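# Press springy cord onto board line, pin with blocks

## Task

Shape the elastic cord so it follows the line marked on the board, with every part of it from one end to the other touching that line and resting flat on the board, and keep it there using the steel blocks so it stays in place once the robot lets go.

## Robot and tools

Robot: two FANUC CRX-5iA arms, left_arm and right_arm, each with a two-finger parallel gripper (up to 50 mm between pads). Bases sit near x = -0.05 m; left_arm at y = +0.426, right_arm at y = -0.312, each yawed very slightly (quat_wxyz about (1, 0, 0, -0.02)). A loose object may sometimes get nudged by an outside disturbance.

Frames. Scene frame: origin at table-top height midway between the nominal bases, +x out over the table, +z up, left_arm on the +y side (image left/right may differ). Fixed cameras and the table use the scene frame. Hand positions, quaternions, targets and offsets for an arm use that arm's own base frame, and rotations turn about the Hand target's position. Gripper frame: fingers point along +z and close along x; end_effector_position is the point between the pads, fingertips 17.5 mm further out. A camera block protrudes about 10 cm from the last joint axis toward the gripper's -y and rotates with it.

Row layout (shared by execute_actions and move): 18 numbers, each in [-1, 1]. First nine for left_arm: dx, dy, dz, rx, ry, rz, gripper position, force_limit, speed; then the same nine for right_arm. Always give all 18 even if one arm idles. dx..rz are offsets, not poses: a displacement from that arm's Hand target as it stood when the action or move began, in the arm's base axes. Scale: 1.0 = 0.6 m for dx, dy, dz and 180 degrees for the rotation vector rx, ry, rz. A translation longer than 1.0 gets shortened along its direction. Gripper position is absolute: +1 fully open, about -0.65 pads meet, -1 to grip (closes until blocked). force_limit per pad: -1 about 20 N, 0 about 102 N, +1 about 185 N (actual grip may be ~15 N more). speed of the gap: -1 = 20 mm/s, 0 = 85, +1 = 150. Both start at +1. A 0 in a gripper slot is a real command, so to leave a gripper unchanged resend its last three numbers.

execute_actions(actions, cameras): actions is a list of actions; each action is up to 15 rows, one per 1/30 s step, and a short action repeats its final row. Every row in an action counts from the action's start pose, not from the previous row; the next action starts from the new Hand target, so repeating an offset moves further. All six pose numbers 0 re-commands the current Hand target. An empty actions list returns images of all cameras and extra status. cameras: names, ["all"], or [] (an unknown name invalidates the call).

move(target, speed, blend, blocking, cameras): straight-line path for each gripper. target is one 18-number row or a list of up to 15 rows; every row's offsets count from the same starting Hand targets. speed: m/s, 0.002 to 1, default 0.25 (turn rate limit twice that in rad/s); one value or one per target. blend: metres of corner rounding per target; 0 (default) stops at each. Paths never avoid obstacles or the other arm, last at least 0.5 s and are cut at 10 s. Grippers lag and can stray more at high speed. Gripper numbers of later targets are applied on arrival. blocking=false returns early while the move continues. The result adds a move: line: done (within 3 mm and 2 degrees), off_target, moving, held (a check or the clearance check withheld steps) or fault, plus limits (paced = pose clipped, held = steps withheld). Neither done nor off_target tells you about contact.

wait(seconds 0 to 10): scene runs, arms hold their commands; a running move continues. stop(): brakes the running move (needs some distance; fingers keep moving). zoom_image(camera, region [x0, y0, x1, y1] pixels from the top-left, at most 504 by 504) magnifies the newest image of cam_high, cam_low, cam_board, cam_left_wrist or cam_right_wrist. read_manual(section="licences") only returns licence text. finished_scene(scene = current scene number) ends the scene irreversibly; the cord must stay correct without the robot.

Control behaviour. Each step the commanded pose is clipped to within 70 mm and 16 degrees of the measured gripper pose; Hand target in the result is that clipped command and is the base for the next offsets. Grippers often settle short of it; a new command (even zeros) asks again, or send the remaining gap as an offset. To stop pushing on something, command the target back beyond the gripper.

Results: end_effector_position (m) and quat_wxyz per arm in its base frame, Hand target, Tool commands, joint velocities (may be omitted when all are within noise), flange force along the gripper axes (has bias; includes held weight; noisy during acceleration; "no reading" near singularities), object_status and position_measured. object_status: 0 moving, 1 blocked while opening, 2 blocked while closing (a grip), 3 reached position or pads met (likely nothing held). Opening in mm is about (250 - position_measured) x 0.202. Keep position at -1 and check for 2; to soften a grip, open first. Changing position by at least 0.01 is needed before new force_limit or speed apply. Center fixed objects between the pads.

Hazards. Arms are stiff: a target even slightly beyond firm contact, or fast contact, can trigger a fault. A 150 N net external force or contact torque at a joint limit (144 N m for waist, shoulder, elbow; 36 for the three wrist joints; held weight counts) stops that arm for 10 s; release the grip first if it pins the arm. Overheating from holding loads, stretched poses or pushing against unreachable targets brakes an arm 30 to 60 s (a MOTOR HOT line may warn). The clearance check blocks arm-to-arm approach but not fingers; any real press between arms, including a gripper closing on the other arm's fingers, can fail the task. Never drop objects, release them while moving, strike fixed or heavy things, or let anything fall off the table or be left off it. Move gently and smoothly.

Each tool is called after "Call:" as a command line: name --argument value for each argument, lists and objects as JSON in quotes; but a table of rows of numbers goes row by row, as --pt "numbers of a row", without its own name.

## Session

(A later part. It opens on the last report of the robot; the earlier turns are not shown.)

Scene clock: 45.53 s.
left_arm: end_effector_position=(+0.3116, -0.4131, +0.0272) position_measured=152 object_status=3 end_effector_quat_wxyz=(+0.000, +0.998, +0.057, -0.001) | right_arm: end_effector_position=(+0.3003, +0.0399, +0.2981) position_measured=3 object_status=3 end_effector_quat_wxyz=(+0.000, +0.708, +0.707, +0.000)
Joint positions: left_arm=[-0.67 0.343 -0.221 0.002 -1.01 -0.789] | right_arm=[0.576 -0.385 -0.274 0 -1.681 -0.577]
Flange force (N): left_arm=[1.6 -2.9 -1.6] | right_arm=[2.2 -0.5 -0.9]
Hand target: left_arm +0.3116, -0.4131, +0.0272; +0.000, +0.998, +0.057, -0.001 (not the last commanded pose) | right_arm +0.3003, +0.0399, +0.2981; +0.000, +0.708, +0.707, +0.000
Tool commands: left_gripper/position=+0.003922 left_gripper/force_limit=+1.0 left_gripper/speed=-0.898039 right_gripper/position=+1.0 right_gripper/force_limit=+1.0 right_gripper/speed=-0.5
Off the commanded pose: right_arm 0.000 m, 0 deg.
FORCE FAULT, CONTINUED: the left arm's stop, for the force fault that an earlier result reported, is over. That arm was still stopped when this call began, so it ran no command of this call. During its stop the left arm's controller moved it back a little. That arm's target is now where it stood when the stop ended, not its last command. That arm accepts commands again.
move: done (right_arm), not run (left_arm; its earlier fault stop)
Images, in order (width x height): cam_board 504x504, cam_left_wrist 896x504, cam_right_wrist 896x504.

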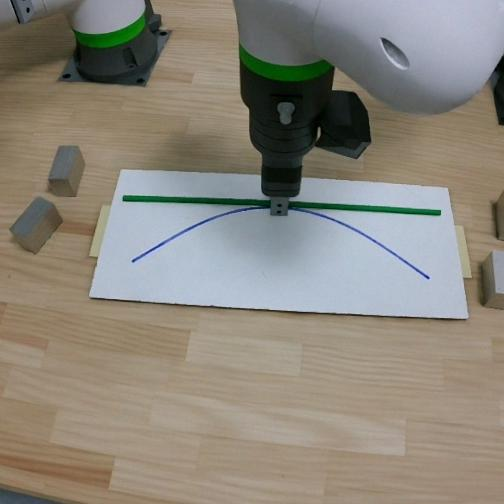

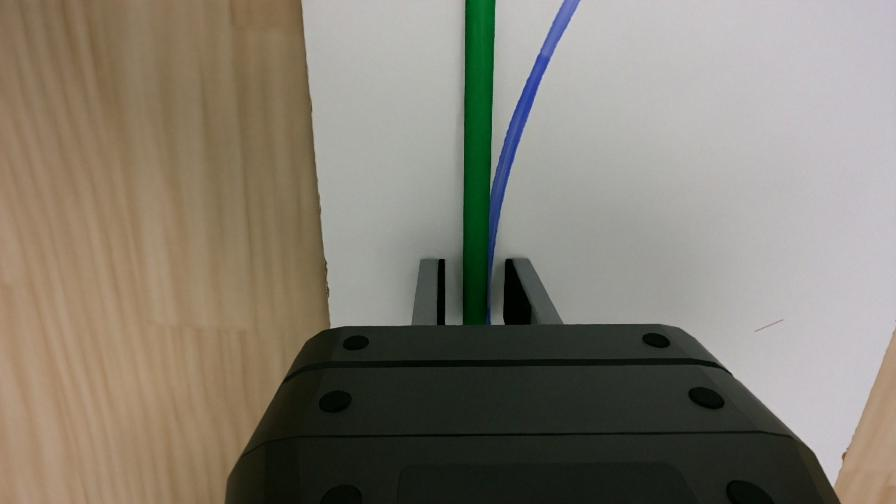

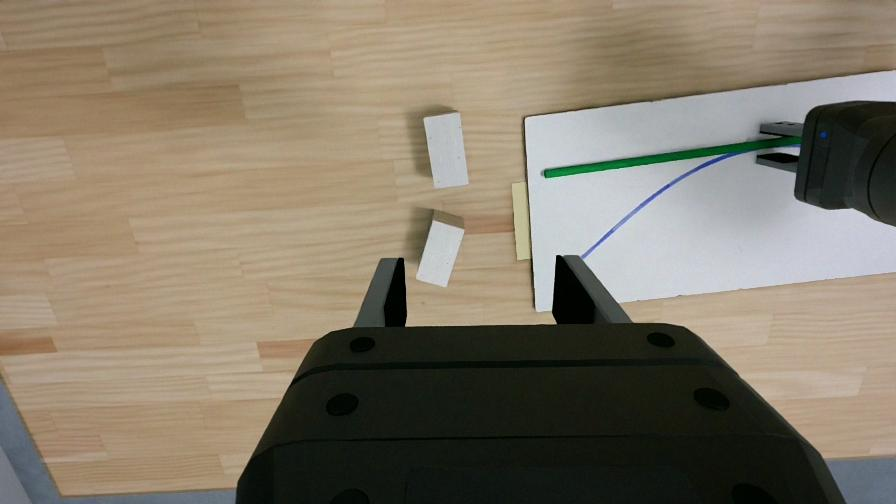

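Call:
move --pt "0 0 0.15 0 0 0 0 1 -0.5 0 0 0 0 0 0 1 1 0" --pt "0.111 0.47 0.155 0 0 0.4637 1 1 0 0.1355 -0.0203 -0.297 0 0 -0.094 1 1 0" --speed 0.4 --cameras '["cam_board","cam_left_wrist","cam_right_wrist"]'

Scene clock: 50.67 s.
left_arm: end_effector_position=(+0.3782, -0.1311, +0.1202) position_measured=3 object_status=0 end_effector_quat_wxyz=(+0.001, +0.707, +0.707, -0.001) | right_arm: end_effector_position=(+0.3816, +0.0278, +0.1199) position_measured=3 object_status=3 end_effector_quat_wxyz=(+0.000, +0.804, +0.595, +0.000)
Joint positions: left_arm=[-0.001 -0.051 -0.432 0.003 -1.19 -0.001] | right_arm=[0.42 -0.098 -0.476 0 -1.192 -0.716]
Flange force (N): left_arm=[4.7 -1.5 -2.4] | right_arm=[2.2 -1.5 -1.4]
Hand target: left_arm +0.3782, -0.1311, +0.1202; +0.001, +0.707, +0.707, -0.001 | right_arm +0.3816, +0.0278, +0.1199; +0.000, +0.804, +0.595, +0.000
Off the commanded pose: left_arm 0.000 m, 0 deg | right_arm 0.000 m, 0 deg.
move: done
Images, in order (width x height): cam_board 504x504, cam_left_wrist 896x504, cam_right_wrist 896x504.

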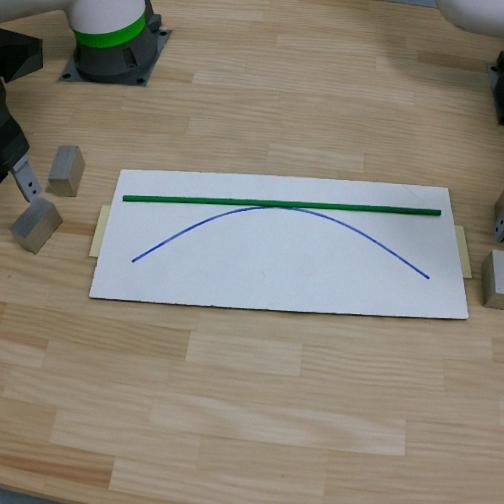

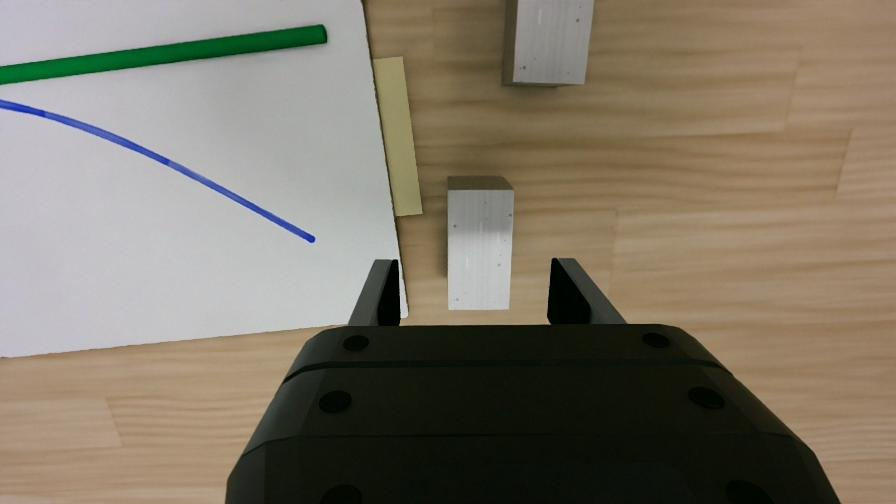

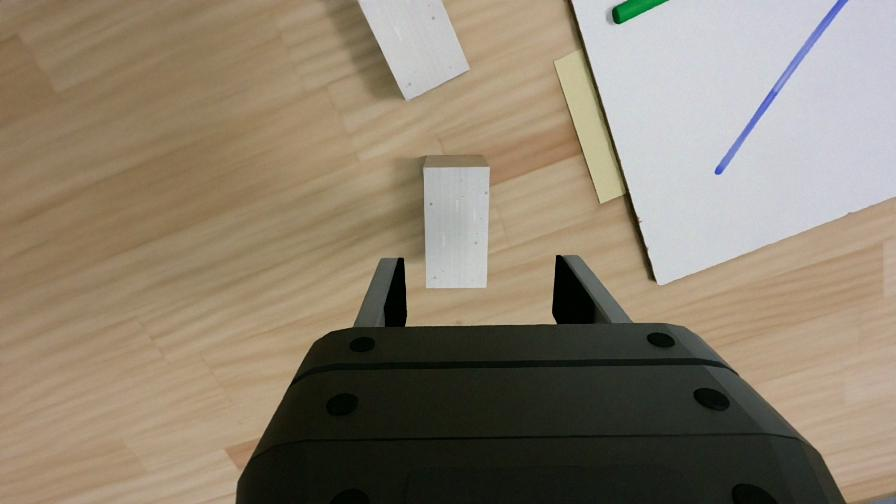

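Call:
move --pt "0.0125 0.0105 -0.14 0 0 0 1 1 0 -0.0017 -0.005 -0.135 0 0 0 1 1 0" --pt "0.0125 0.0105 -0.14 0 0 0 -1 -0.3 -0.5 -0.0017 -0.005 -0.135 0 0 0 -1 -0.3 -0.5" --speed 0.12 --cameras '["cam_left_wrist","cam_right_wrist"]'

Scene clock: 54.77 s.
left_arm: end_effector_position=(+0.3857, -0.1248, +0.0362) position_measured=105 object_status=0 end_effector_quat_wxyz=(+0.001, +0.707, +0.707, -0.001) | right_arm: end_effector_position=(+0.3805, +0.0247, +0.0388) position_measured=105 object_status=2 end_effector_quat_wxyz=(+0.000, +0.804, +0.595, +0.000)
Joint positions: left_arm=[0.016 0.071 -0.531 0.003 -0.969 -0.018] | right_arm=[0.413 0.006 -0.59 0 -0.973 -0.71]
Flange force (N): left_arm=[5.1 -0.9 -1.8] | right_arm=[-1.0 -1.8 -1.7]
Hand target: left_arm +0.3857, -0.1248, +0.0362; +0.001, +0.707, +0.707, -0.001 | right_arm +0.3805, +0.0248, +0.0389; +0.000, +0.804, +0.595, +0.000
Off the commanded pose: left_arm 0.000 m, 0 deg | right_arm 0.000 m, 0 deg.
move: done
Images, in order (width x height): cam_left_wrist 896x504, cam_right_wrist 896x504.

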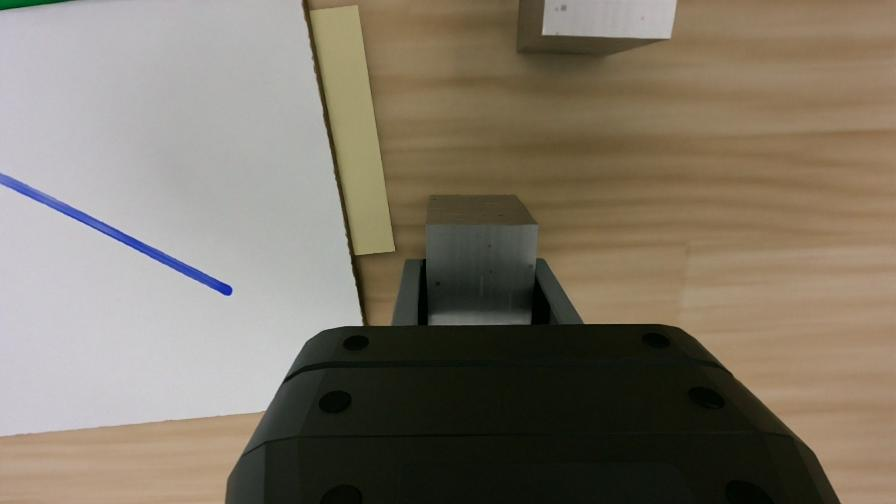

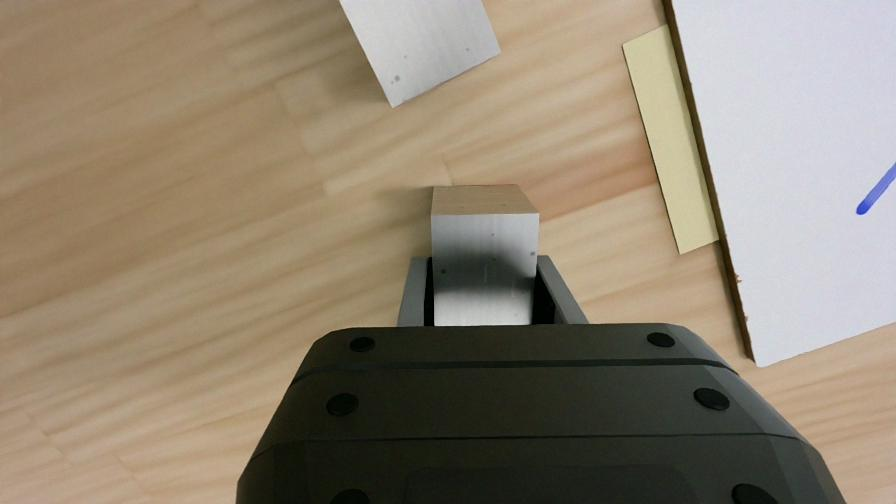

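Call:
move --pt "0 0 0.055 0 0 0 -1 -0.3 -0.5 0 0 0.055 0 0 0 -1 -0.3 -0.5" --pt "-0.018 -0.225 0.055 0 0 -0.111 -1 -0.3 -0.5 -0.058 0.42 0.055 0 0 0.273 -1 -0.3 -0.5" --speed 0.25 --blend 0.01 --cameras '["cam_board","cam_left_wrist","cam_right_wrist"]'

Scene clock: 59.60 s.
left_arm: end_effector_position=(+0.3749, -0.2598, +0.0692) position_measured=105 object_status=2 end_effector_quat_wxyz=(+0.001, +0.819, +0.574, -0.001) | right_arm: end_effector_position=(+0.3458, +0.2767, +0.0719) position_measured=105 object_status=2 end_effector_quat_wxyz=(+0.000, +0.484, +0.875, +0.000)
Joint positions: left_arm=[-0.315 0.147 -0.356 0.003 -1.069 -0.035] | right_arm=[0.973 0.112 -0.388 0 -1.07 -0.412]
Flange force (N): left_arm=[3.8 -2.4 3.1] | right_arm=[2.2 -1.8 3.7]
Hand target: left_arm +0.3749, -0.2598, +0.0692; +0.001, +0.819, +0.574, -0.001 | right_arm +0.3457, +0.2768, +0.0719; +0.000, +0.484, +0.875, +0.000
Off the commanded pose: left_arm 0.000 m, 0 deg | right_arm 0.000 m, 0 deg.
move: done
Images, in order (width x height): cam_board 504x504, cam_left_wrist 896x504, cam_right_wrist 896x504.

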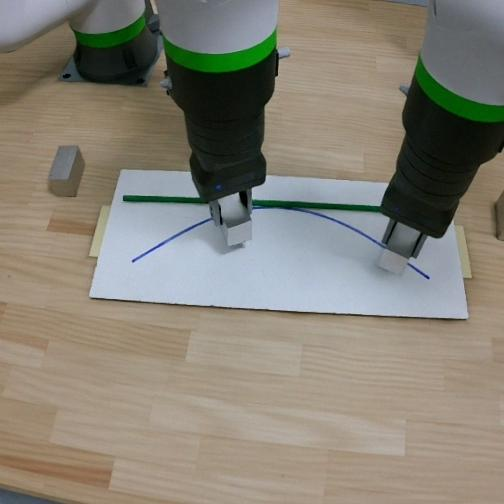

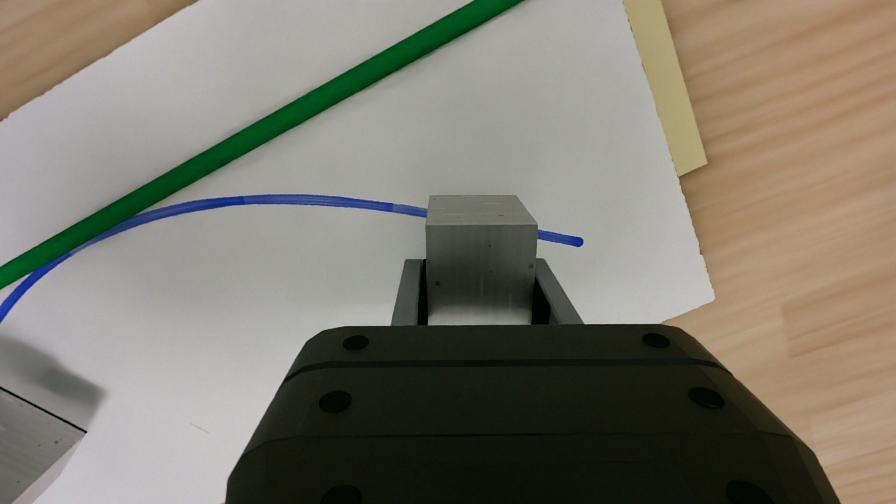

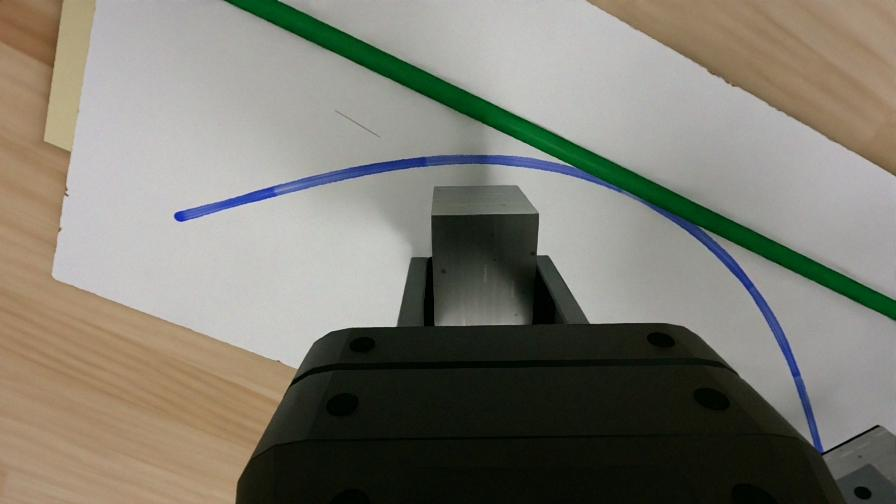

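Call:
move --pt "0 0 0 0 0 0 -1 -0.3 -0.5 -0.004 -0.0025 -0.042 0 0 0 -1 -0.3 -0.5" --speed 0.1 --cameras '["cam_right_wrist"]'

Call:
zoom_image --camera "cam_right_wrist" --region '[350, 60, 620, 260]'

Scene clock: 61.30 s.
left_arm: end_effector_position=(+0.3749, -0.2598, +0.0692) position_measured=105 object_status=2 end_effector_quat_wxyz=(+0.001, +0.819, +0.574, -0.001) | right_arm: end_effector_position=(+0.3433, +0.2753, +0.0467) position_measured=105 object_status=2 end_effector_quat_wxyz=(+0.000, +0.484, +0.875, +0.000)
Joint positions: left_arm=[-0.315 0.147 -0.356 0.003 -1.069 -0.035] | right_arm=[0.976 0.139 -0.425 0 -1.006 -0.415]
Flange force (N): left_arm=[3.5 -1.7 3.2] | right_arm=[2.4 -2.3 3.6]
Hand target: left_arm +0.3749, -0.2598, +0.0692; +0.001, +0.819, +0.574, -0.001 | right_arm +0.3433, +0.2753, +0.0467; +0.000, +0.484, +0.875, +0.000
Off the commanded pose: left_arm 0.000 m, 0 deg | right_arm 0.000 m, 0 deg.
move: done
Images, in order (width x height): cam_right_wrist 896x504.

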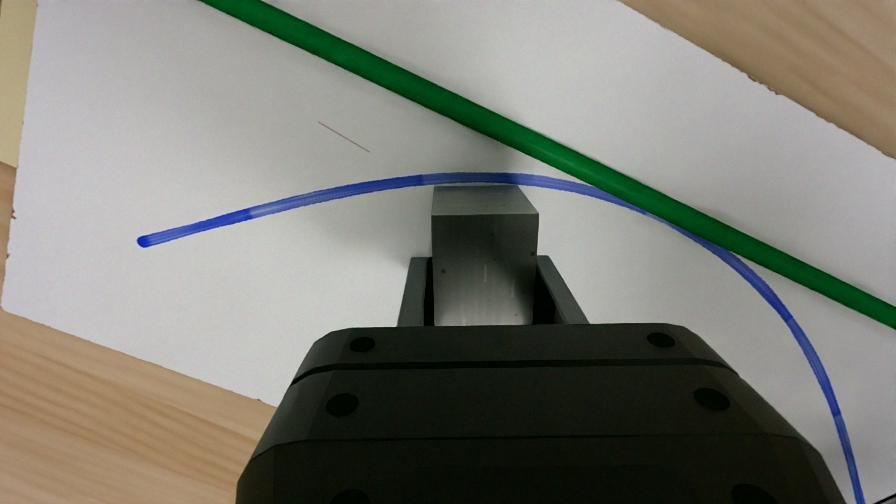

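Scaled by 1.867.

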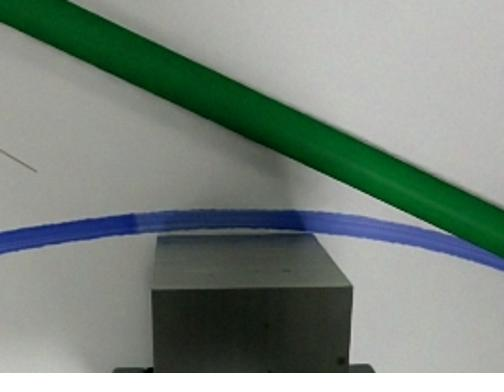

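Call:
move --pt "0 0 0 0 0 0 -1 -0.3 -0.5 0 0 -0.0025 0 0 0 -1 -0.3 -0.5" --speed 0.02

Scene clock: 62.80 s.
left_arm: end_effector_position=(+0.3749, -0.2598, +0.0692) position_measured=105 object_status=2 end_effector_quat_wxyz=(+0.001, +0.819, +0.574, -0.001) | right_arm: end_effector_position=(+0.3433, +0.2753, +0.0452) position_measured=105 object_status=2 end_effector_quat_wxyz=(+0.000, +0.484, +0.875, +0.000)
Joint positions: left_arm=[-0.315 0.147 -0.356 0.003 -1.069 -0.035] | right_arm=[0.976 0.141 -0.427 0 -1.002 -0.415]
Flange force (N): left_arm=[3.7 -1.9 3.5] | right_arm=[2.0 -1.9 2.2]
Hand target: left_arm +0.3749, -0.2598, +0.0692; +0.001, +0.819, +0.574, -0.001 | right_arm +0.3433, +0.2753, +0.0452; +0.000, +0.484, +0.875, +0.000
Off the commanded pose: left_arm 0.000 m, 0 deg | right_arm 0.000 m, 0 deg.
move: done

Call:
move --pt "0 0 0 0 0 0 -1 -0.3 -0.5 0 0 -0.0013 0 0 0 -1 -0.3 -0.5" --pt "0 0 0 0 0 0 -1 -0.3 -0.5 0 0 -0.0013 0 0 0 0.6 -0.3 -0.8" --pt "0 0 0 0 0 0 -1 -0.3 -0.5 0 0 0.11 0 0 0 0.6 -0.3 -0.8" --pt "-0.0065 -0.125 0 0 0 0 -1 -0.3 -0.5 -0.0955 -0.4055 0.126 0 0 -0.134 1 -0.3 -0.5" --speed '[0.01,0.1,0.15,0.25]' --cameras '["cam_board","cam_left_wrist","cam_right_wrist"]'

Call:
zoom_image --camera "cam_left_wrist" --region '[350, 60, 620, 260]'

Scene clock: 67.60 s.
left_arm: end_effector_position=(+0.3710, -0.3348, +0.0692) position_measured=105 object_status=2 end_effector_quat_wxyz=(+0.001, +0.819, +0.574, -0.001) | right_arm: end_effector_position=(+0.2860, +0.0320, +0.1208) position_measured=3 object_status=3 end_effector_quat_wxyz=(+0.000, +0.656, +0.755, +0.000)
Joint positions: left_arm=[-0.469 0.249 -0.232 0.003 -1.09 0.119] | right_arm=[0.58 -0.383 -0.69 0 -1.263 -0.44]
Flange force (N): left_arm=[3.6 -1.3 3.6] | right_arm=[3.7 -1.5 -1.2]
Hand target: left_arm +0.3710, -0.3348, +0.0692; +0.001, +0.819, +0.574, -0.001 | right_arm +0.2860, +0.0320, +0.1208; +0.000, +0.656, +0.755, +0.000
Off the commanded pose: left_arm 0.000 m, 0 deg | right_arm 0.000 m, 0 deg.
move: done
Images, in order (width x height): cam_board 504x504, cam_left_wrist 896x504, cam_right_wrist 896x504.

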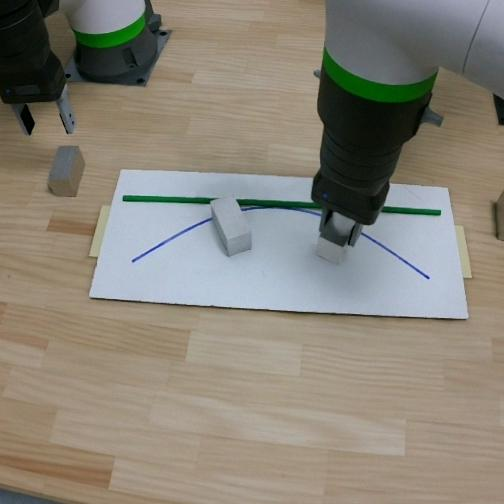

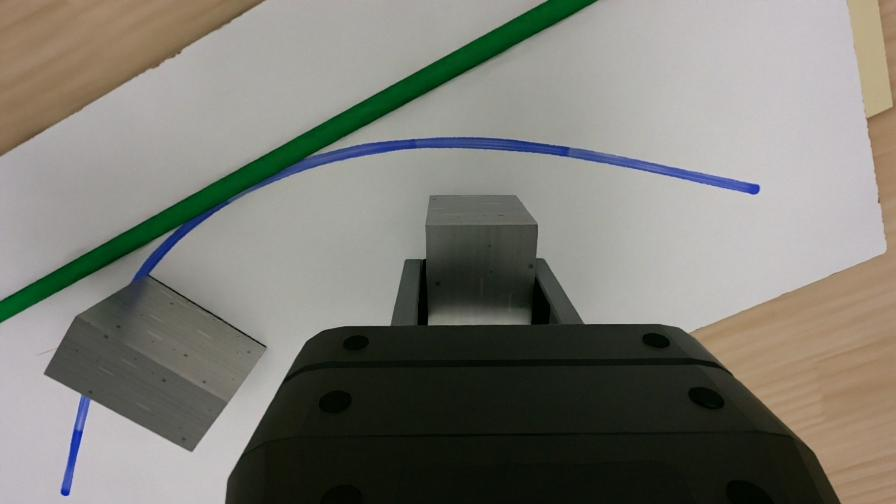

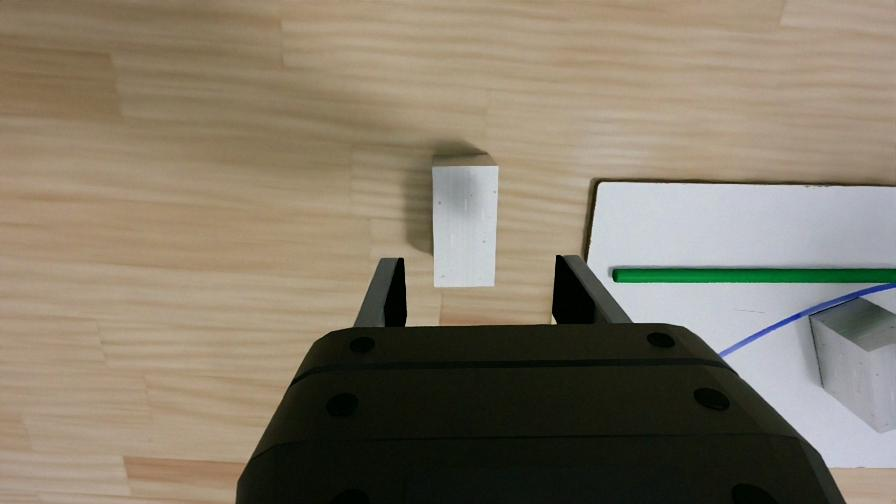

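Scaled by 1.867.

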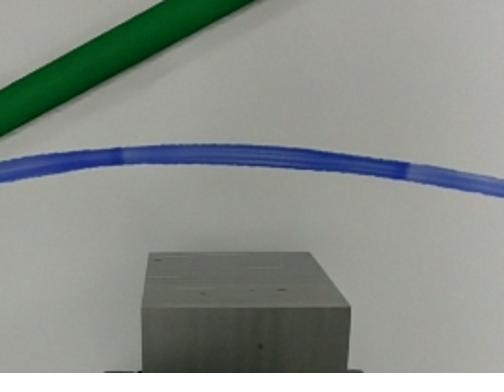

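Call:
move --pt "-0.018 0.0065 -0.0405 0 0 0 -1 -0.3 -0.5 0 0 -0.1367 0 0 0 1 -0.3 -0.5" --speed 0.12 --cameras '["cam_left_wrist"]'

Call:
zoom_image --camera "cam_left_wrist" --region '[350, 60, 620, 260]'

Scene clock: 69.60 s.
left_arm: end_effector_position=(+0.3602, -0.3309, +0.0449) position_measured=105 object_status=2 end_effector_quat_wxyz=(+0.001, +0.819, +0.574, -0.001) | right_arm: end_effector_position=(+0.2860, +0.0320, +0.0387) position_measured=3 object_status=3 end_effector_quat_wxyz=(+0.000, +0.656, +0.755, +0.000)
Joint positions: left_arm=[-0.472 0.255 -0.29 0.003 -1.026 0.122] | right_arm=[0.58 -0.268 -0.824 0 -1.014 -0.44]
Flange force (N): left_arm=[3.7 -1.0 3.1] | right_arm=[4.2 -2.2 -1.0]
Hand target: left_arm +0.3602, -0.3309, +0.0449; +0.001, +0.819, +0.574, -0.001 | right_arm +0.2860, +0.0320, +0.0387; +0.000, +0.656, +0.755, +0.000
Off the commanded pose: left_arm 0.000 m, 0 deg | right_arm 0.000 m, 0 deg.
move: done
Images, in order (width x height): cam_left_wrist 896x504.

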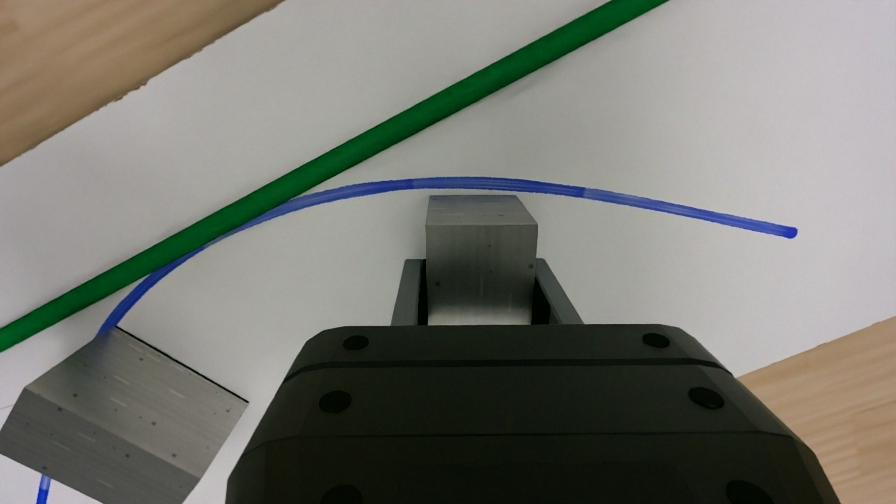

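Scaled by 1.867.

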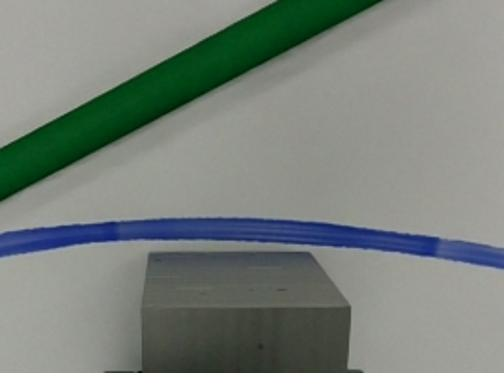

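Call:
move --pt "-0.0006 0.0002 -0.0045 0 0 0 -1 -0.3 -0.5 0 0 0 0 0 0 1 -0.3 -0.5" --pt "-0.0006 0.0002 -0.0045 0 0 0 0.6 -0.3 -0.8 0 0 0 0 0 0 -1 -0.3 -0.5" --pt "-0.0006 0.0002 0.11 0 0 0 0.6 -0.3 -0.8 0 0 0.08 0 0 0 -1 -0.3 -0.5" --pt "-0.132 0.388 0.126 0 0 0.111 1 -0.3 -0.5 0 0 0.1 0 0 0 -1 -0.3 -0.5" --speed '[0.01,0.1,0.15,0.25]' --cameras '["cam_board","cam_left_wrist","cam_right_wrist"]'

Call:
zoom_image --camera "cam_board" --region '[80, 150, 480, 330]'

Scene clock: 74.67 s.
left_arm: end_effector_position=(+0.2810, -0.0981, +0.1205) position_measured=3 object_status=3 end_effector_quat_wxyz=(+0.001, +0.707, +0.707, -0.001) | right_arm: end_effector_position=(+0.2860, +0.0320, +0.0987) position_measured=105 object_status=2 end_effector_quat_wxyz=(+0.000, +0.656, +0.755, +0.000)
Joint positions: left_arm=[0.119 -0.35 -0.671 0.003 -1.251 -0.12] | right_arm=[0.58 -0.36 -0.73 0 -1.2 -0.44]
Flange force (N): left_arm=[6.3 -3.9 -1.9] | right_arm=[4.2 -1.1 4.6]
Hand target: left_arm +0.2810, -0.0981, +0.1205; +0.001, +0.707, +0.707, -0.001 | right_arm +0.2860, +0.0320, +0.0987; +0.000, +0.656, +0.755, +0.000
Off the commanded pose: left_arm 0.000 m, 0 deg | right_arm 0.000 m, 0 deg.
move: done
Images, in order (width x height): cam_board 504x504, cam_left_wrist 896x504, cam_right_wrist 896x504.

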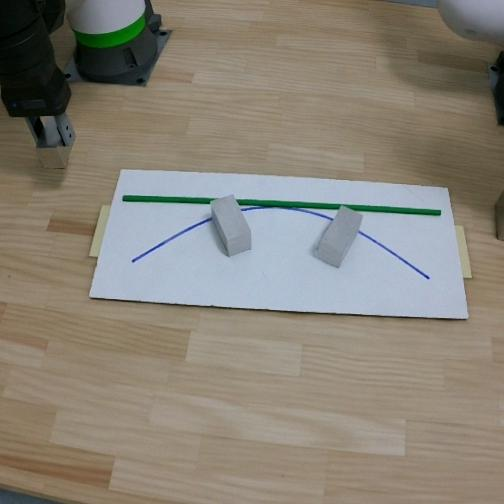

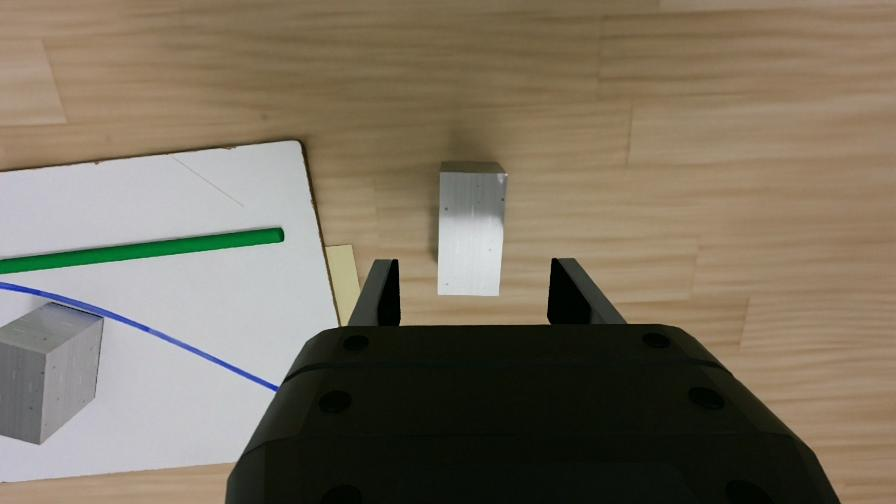

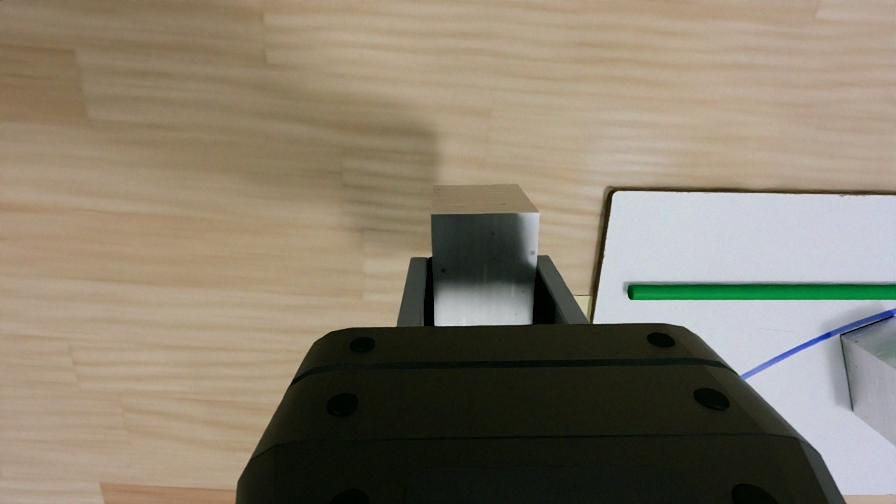

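Scaled by 1.260.

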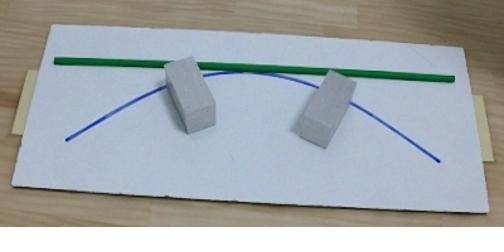

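Call:
move --pt "0.006 0.004 -0.1407 0 0 0 1 -0.3 -0.5 0 0 0 0 0 0 -1 -0.3 -0.5" --pt "0.006 0.004 -0.1407 0 0 0 -1 -0.3 -0.5 0 0 0 0 0 0 -1 -0.3 -0.5" --pt "0.006 0.004 -0.06 0 0 0 -1 -0.3 -0.5 0 0 0 0 0 0 -1 -0.3 -0.5" --pt "-0.0438 -0.2088 -0.06 0 0 0.038 -1 -0.3 -0.5 -0.035 0.179 -0.02 0 0 -0.005 -1 -0.3 -0.5" --pt "-0.0438 -0.2088 -0.115 0 0 0.038 -1 -0.3 -0.5 -0.035 0.179 -0.075 0 0 -0.005 -1 -0.3 -0.5" --speed '[0.15,0.1,0.15,0.25,0.1]' --cameras '["cam_board","cam_left_wrist","cam_right_wrist"]'

Call:
zoom_image --camera "cam_board" --region '[80, 120, 480, 330]'

Scene clock: 80.73 s.
left_arm: end_effector_position=(+0.2547, -0.2234, +0.0516) position_measured=104 object_status=2 end_effector_quat_wxyz=(+0.001, +0.664, +0.748, -0.001) | right_arm: end_effector_position=(+0.2650, +0.1395, +0.0537) position_measured=105 object_status=2 end_effector_quat_wxyz=(+0.000, +0.662, +0.750, +0.000)
Joint positions: left_arm=[-0.324 -0.132 -0.685 0.003 -1.017 0.441] | right_arm=[0.934 -0.256 -0.775 0 -1.051 -0.809]
Flange force (N): left_arm=[6.1 1.2 3.3] | right_arm=[2.6 -3.3 4.1]
Hand target: left_arm +0.2547, -0.2234, +0.0515; +0.001, +0.664, +0.748, -0.001 | right_arm +0.2650, +0.1394, +0.0537; +0.000, +0.662, +0.750, +0.000
Off the commanded pose: left_arm 0.000 m, 0 deg | right_arm 0.000 m, 0 deg.
move: done
Images, in order (width x height): cam_board 504x504, cam_left_wrist 896x504, cam_right_wrist 896x504.

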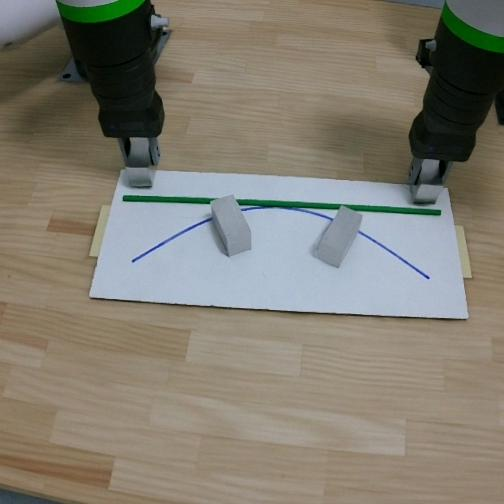

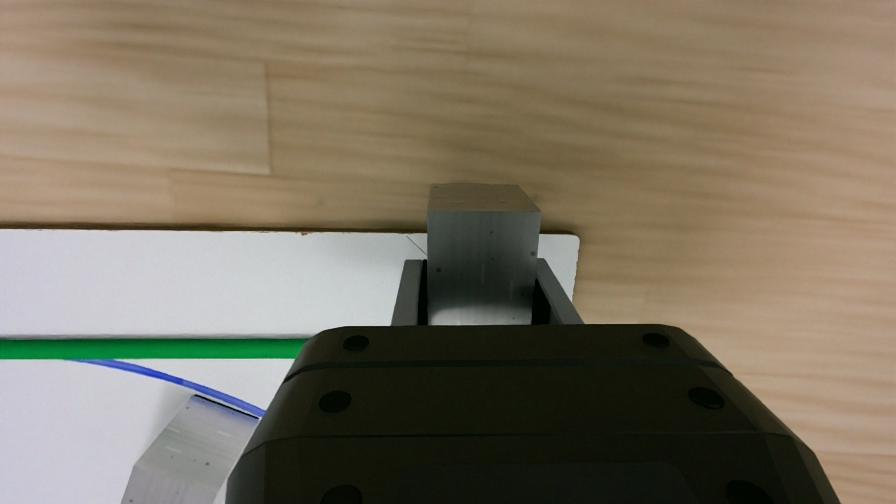

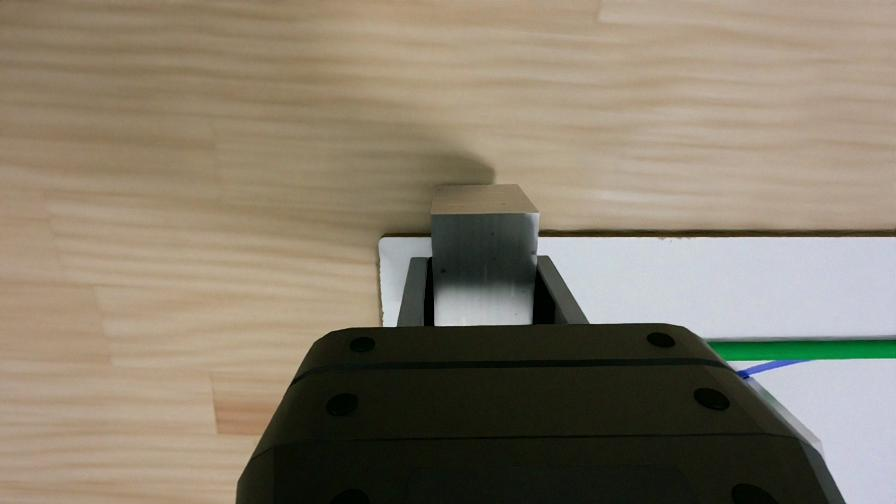

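Scaled by 1.260.

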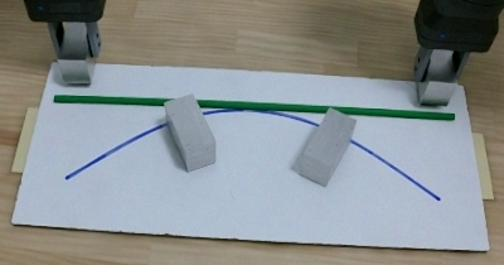

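Call:
move --pt "0 0 -0.0145 0 0 0 -1 -0.3 -0.5 0 0 -0.0142 0 0 0 -1 -0.3 -0.5" --pt "0.134 0.019 -0.0145 0 0 -0.171 -1 -0.3 -0.5 0.134 0.0095 -0.0142 0 0 0.186 -1 -0.3 -0.5" --speed '[0.05,0.05]' --cameras '["cam_board","cam_left_wrist","cam_right_wrist"]'

Call:
zoom_image --camera "cam_board" --region '[80, 120, 480, 330]'

Scene clock: 88.63 s.
left_arm: end_effector_position=(+0.3351, -0.2120, +0.0428) position_measured=104 object_status=2 end_effector_quat_wxyz=(+0.001, +0.839, +0.545, -0.001) | right_arm: end_effector_position=(+0.3455, +0.1451, +0.0452) position_measured=105 object_status=2 end_effector_quat_wxyz=(+0.000, +0.418, +0.909, +0.000)
Joint positions: left_arm=[-0.228 0.039 -0.546 0.003 -0.986 -0.192] | right_arm=[0.752 -0.021 -0.6 0 -0.992 -0.043]
Flange force (N): left_arm=[4.1 -2.5 2.9] | right_arm=[3.5 -1.4 4.1]
Hand target: left_arm +0.3351, -0.2120, +0.0428; +0.001, +0.838, +0.545, -0.001 | right_arm +0.3454, +0.1451, +0.0452; +0.000, +0.418, +0.909, +0.000
Off the commanded pose: left_arm 0.000 m, 0 deg | right_arm 0.000 m, 0 deg.
move: done
Images, in order (width x height): cam_board 504x504, cam_left_wrist 896x504, cam_right_wrist 896x504.

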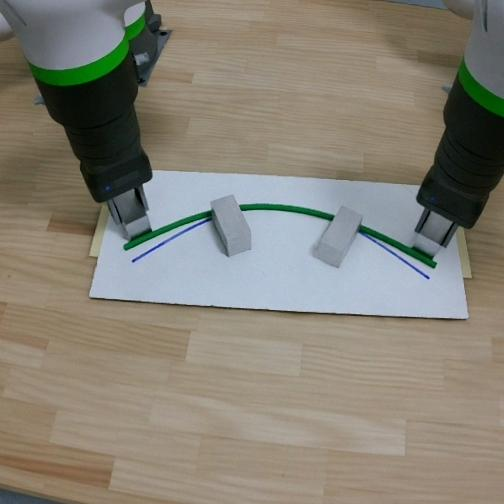

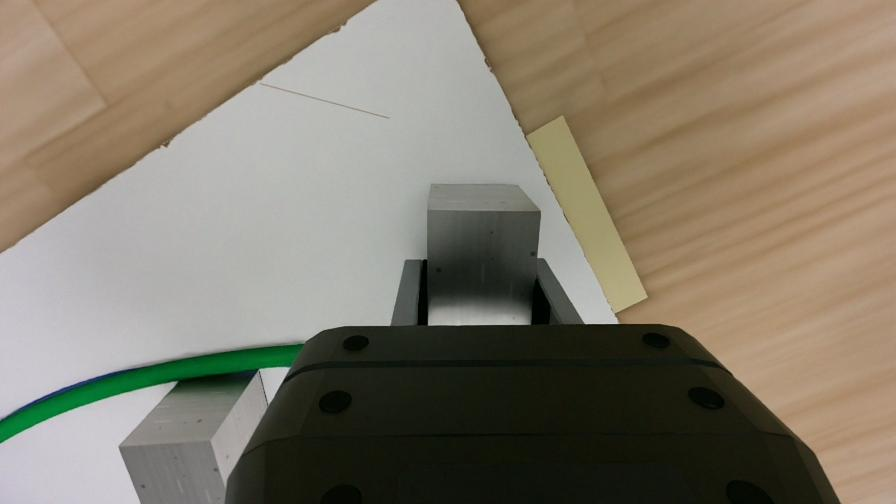

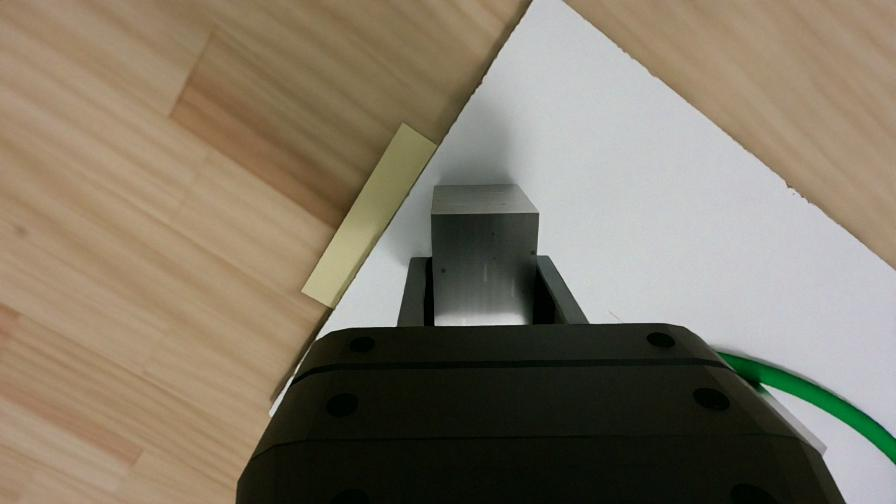

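Scaled by 1.260.

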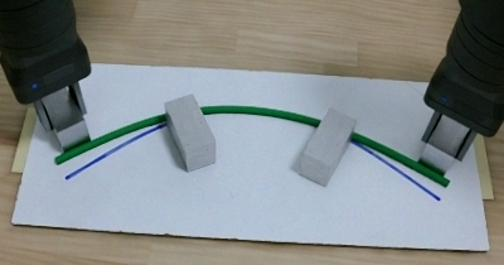

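Call:
move --pt "0.033 0.005 0 0 0 -0.043 -1 -0.3 -0.5 0.0337 0.0025 0 0 0 0.047 -1 -0.3 -0.5" --speed 0.03 --cameras '["cam_board","cam_left_wrist","cam_right_wrist"]'

Call:
zoom_image --camera "cam_board" --region '[90, 180, 290, 300]'

Call:
zoom_image --camera "cam_board" --region '[270, 180, 470, 300]'

Scene clock: 91.90 s.
left_arm: end_effector_position=(+0.3549, -0.2090, +0.0428) position_measured=104 object_status=2 end_effector_quat_wxyz=(+0.000, +0.873, +0.487, -0.001) | right_arm: end_effector_position=(+0.3657, +0.1466, +0.0452) position_measured=105 object_status=2 end_effector_quat_wxyz=(+0.000, +0.350, +0.937, +0.000)
Joint positions: left_arm=[-0.209 0.078 -0.505 0.003 -0.989 -0.346] | right_arm=[0.717 0.029 -0.55 0 -0.992 0.139]
Flange force (N): left_arm=[3.8 -4.7 3.5] | right_arm=[3.2 -0.8 3.9]
Hand target: left_arm +0.3549, -0.2090, +0.0428; +0.000, +0.873, +0.487, -0.001 | right_arm +0.3657, +0.1466, +0.0452; +0.000, +0.350, +0.937, +0.000
Off the commanded pose: left_arm 0.000 m, 0 deg | right_arm 0.000 m, 0 deg.
move: done
Images, in order (width x height): cam_board 504x504, cam_left_wrist 896x504, cam_right_wrist 896x504.

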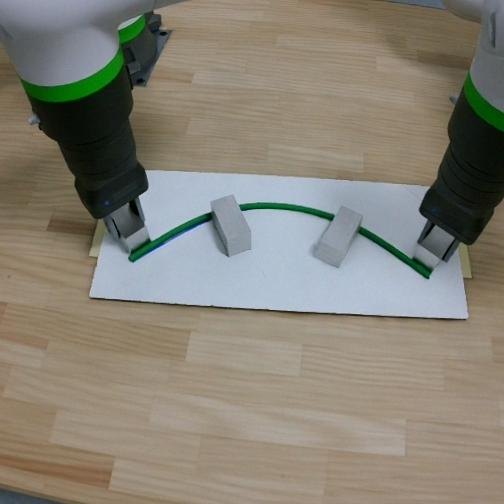

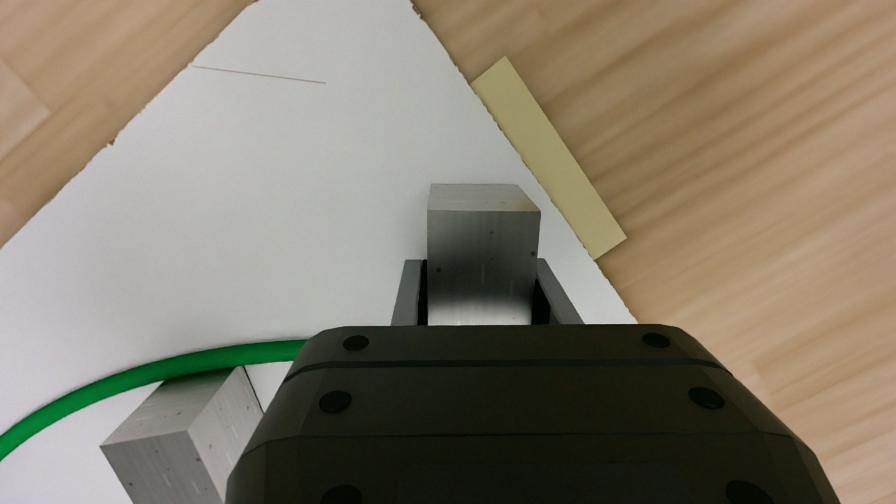

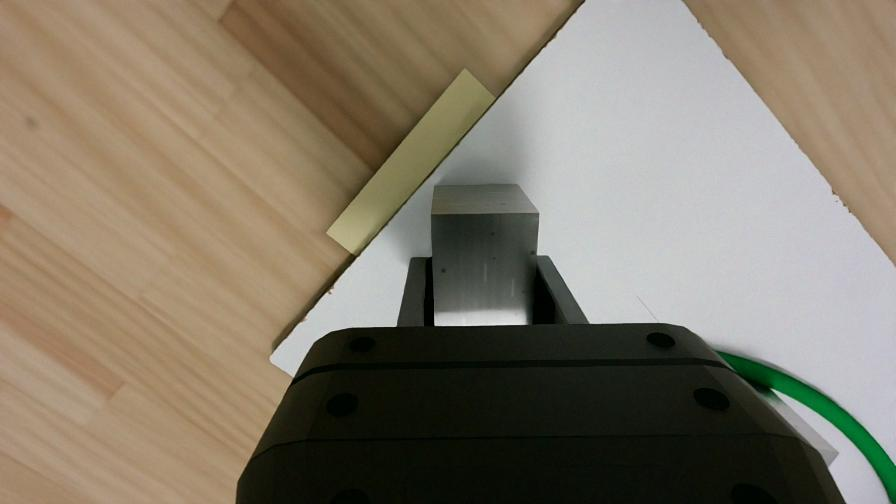

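Scaled by 2.520.

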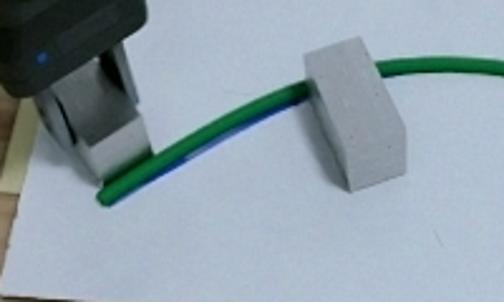

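Scaled by 2.520.

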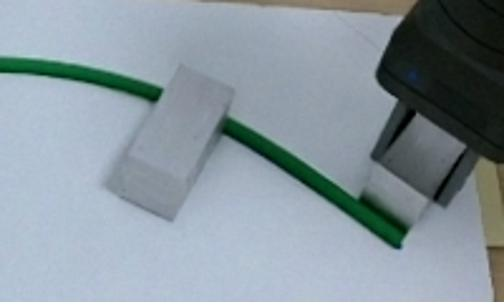

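Call:
move --pt "0 0 0 0 0 0 -1 -0.3 -0.5 0.0032 0.0022 0 0 0 0 -1 -0.3 -0.5" --speed 0.02 --cameras '["cam_board"]'

Call:
zoom_image --camera "cam_board" --region '[120, 190, 240, 280]'

Call:
zoom_image --camera "cam_board" --region '[330, 190, 450, 280]'

Call:
zoom_image --camera "cam_board" --region '[220, 180, 340, 270]'

Scene clock: 93.47 s.
left_arm: end_effector_position=(+0.3549, -0.2090, +0.0428) position_measured=104 object_status=2 end_effector_quat_wxyz=(+0.000, +0.873, +0.487, -0.001) | right_arm: end_effector_position=(+0.3676, +0.1479, +0.0452) position_measured=105 object_status=2 end_effector_quat_wxyz=(+0.000, +0.350, +0.937, +0.000)
Joint positions: left_arm=[-0.209 0.078 -0.505 0.003 -0.989 -0.346] | right_arm=[0.717 0.034 -0.544 0 -0.992 0.14]
Flange force (N): left_arm=[2.9 -4.5 2.8] | right_arm=[3.3 -1.3 4.3]
Hand target: left_arm +0.3549, -0.2090, +0.0428; +0.000, +0.873, +0.487, -0.001 | right_arm +0.3676, +0.1479, +0.0452; +0.000, +0.350, +0.937, +0.000
Off the commanded pose: left_arm 0.000 m, 0 deg | right_arm 0.000 m, 0 deg.
move: done
Images, in order (width x height): cam_board 504x504.

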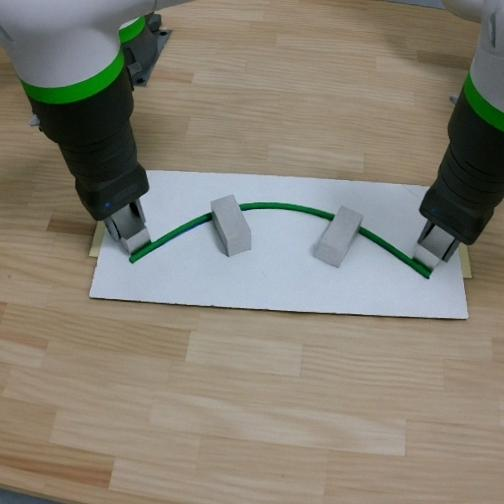

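Scaled by 4.200.

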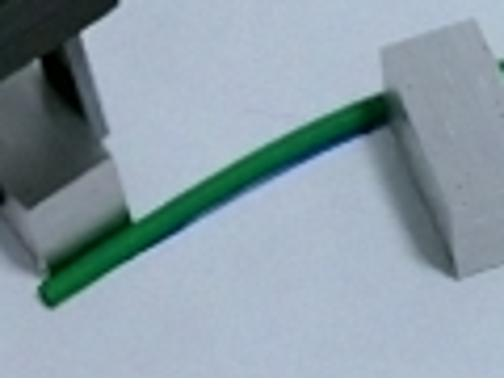

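Scaled by 4.200.

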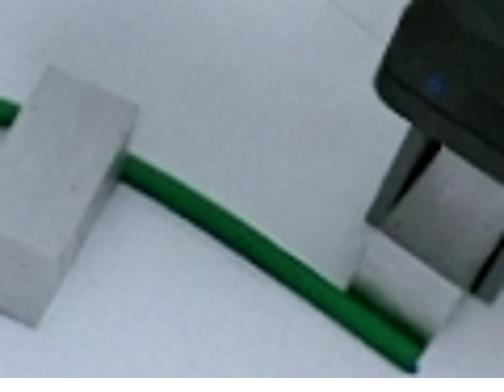

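Scaled by 4.200.

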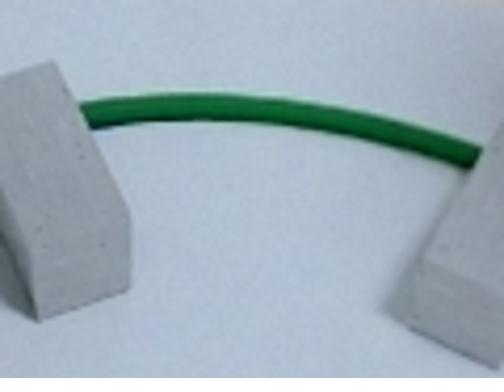

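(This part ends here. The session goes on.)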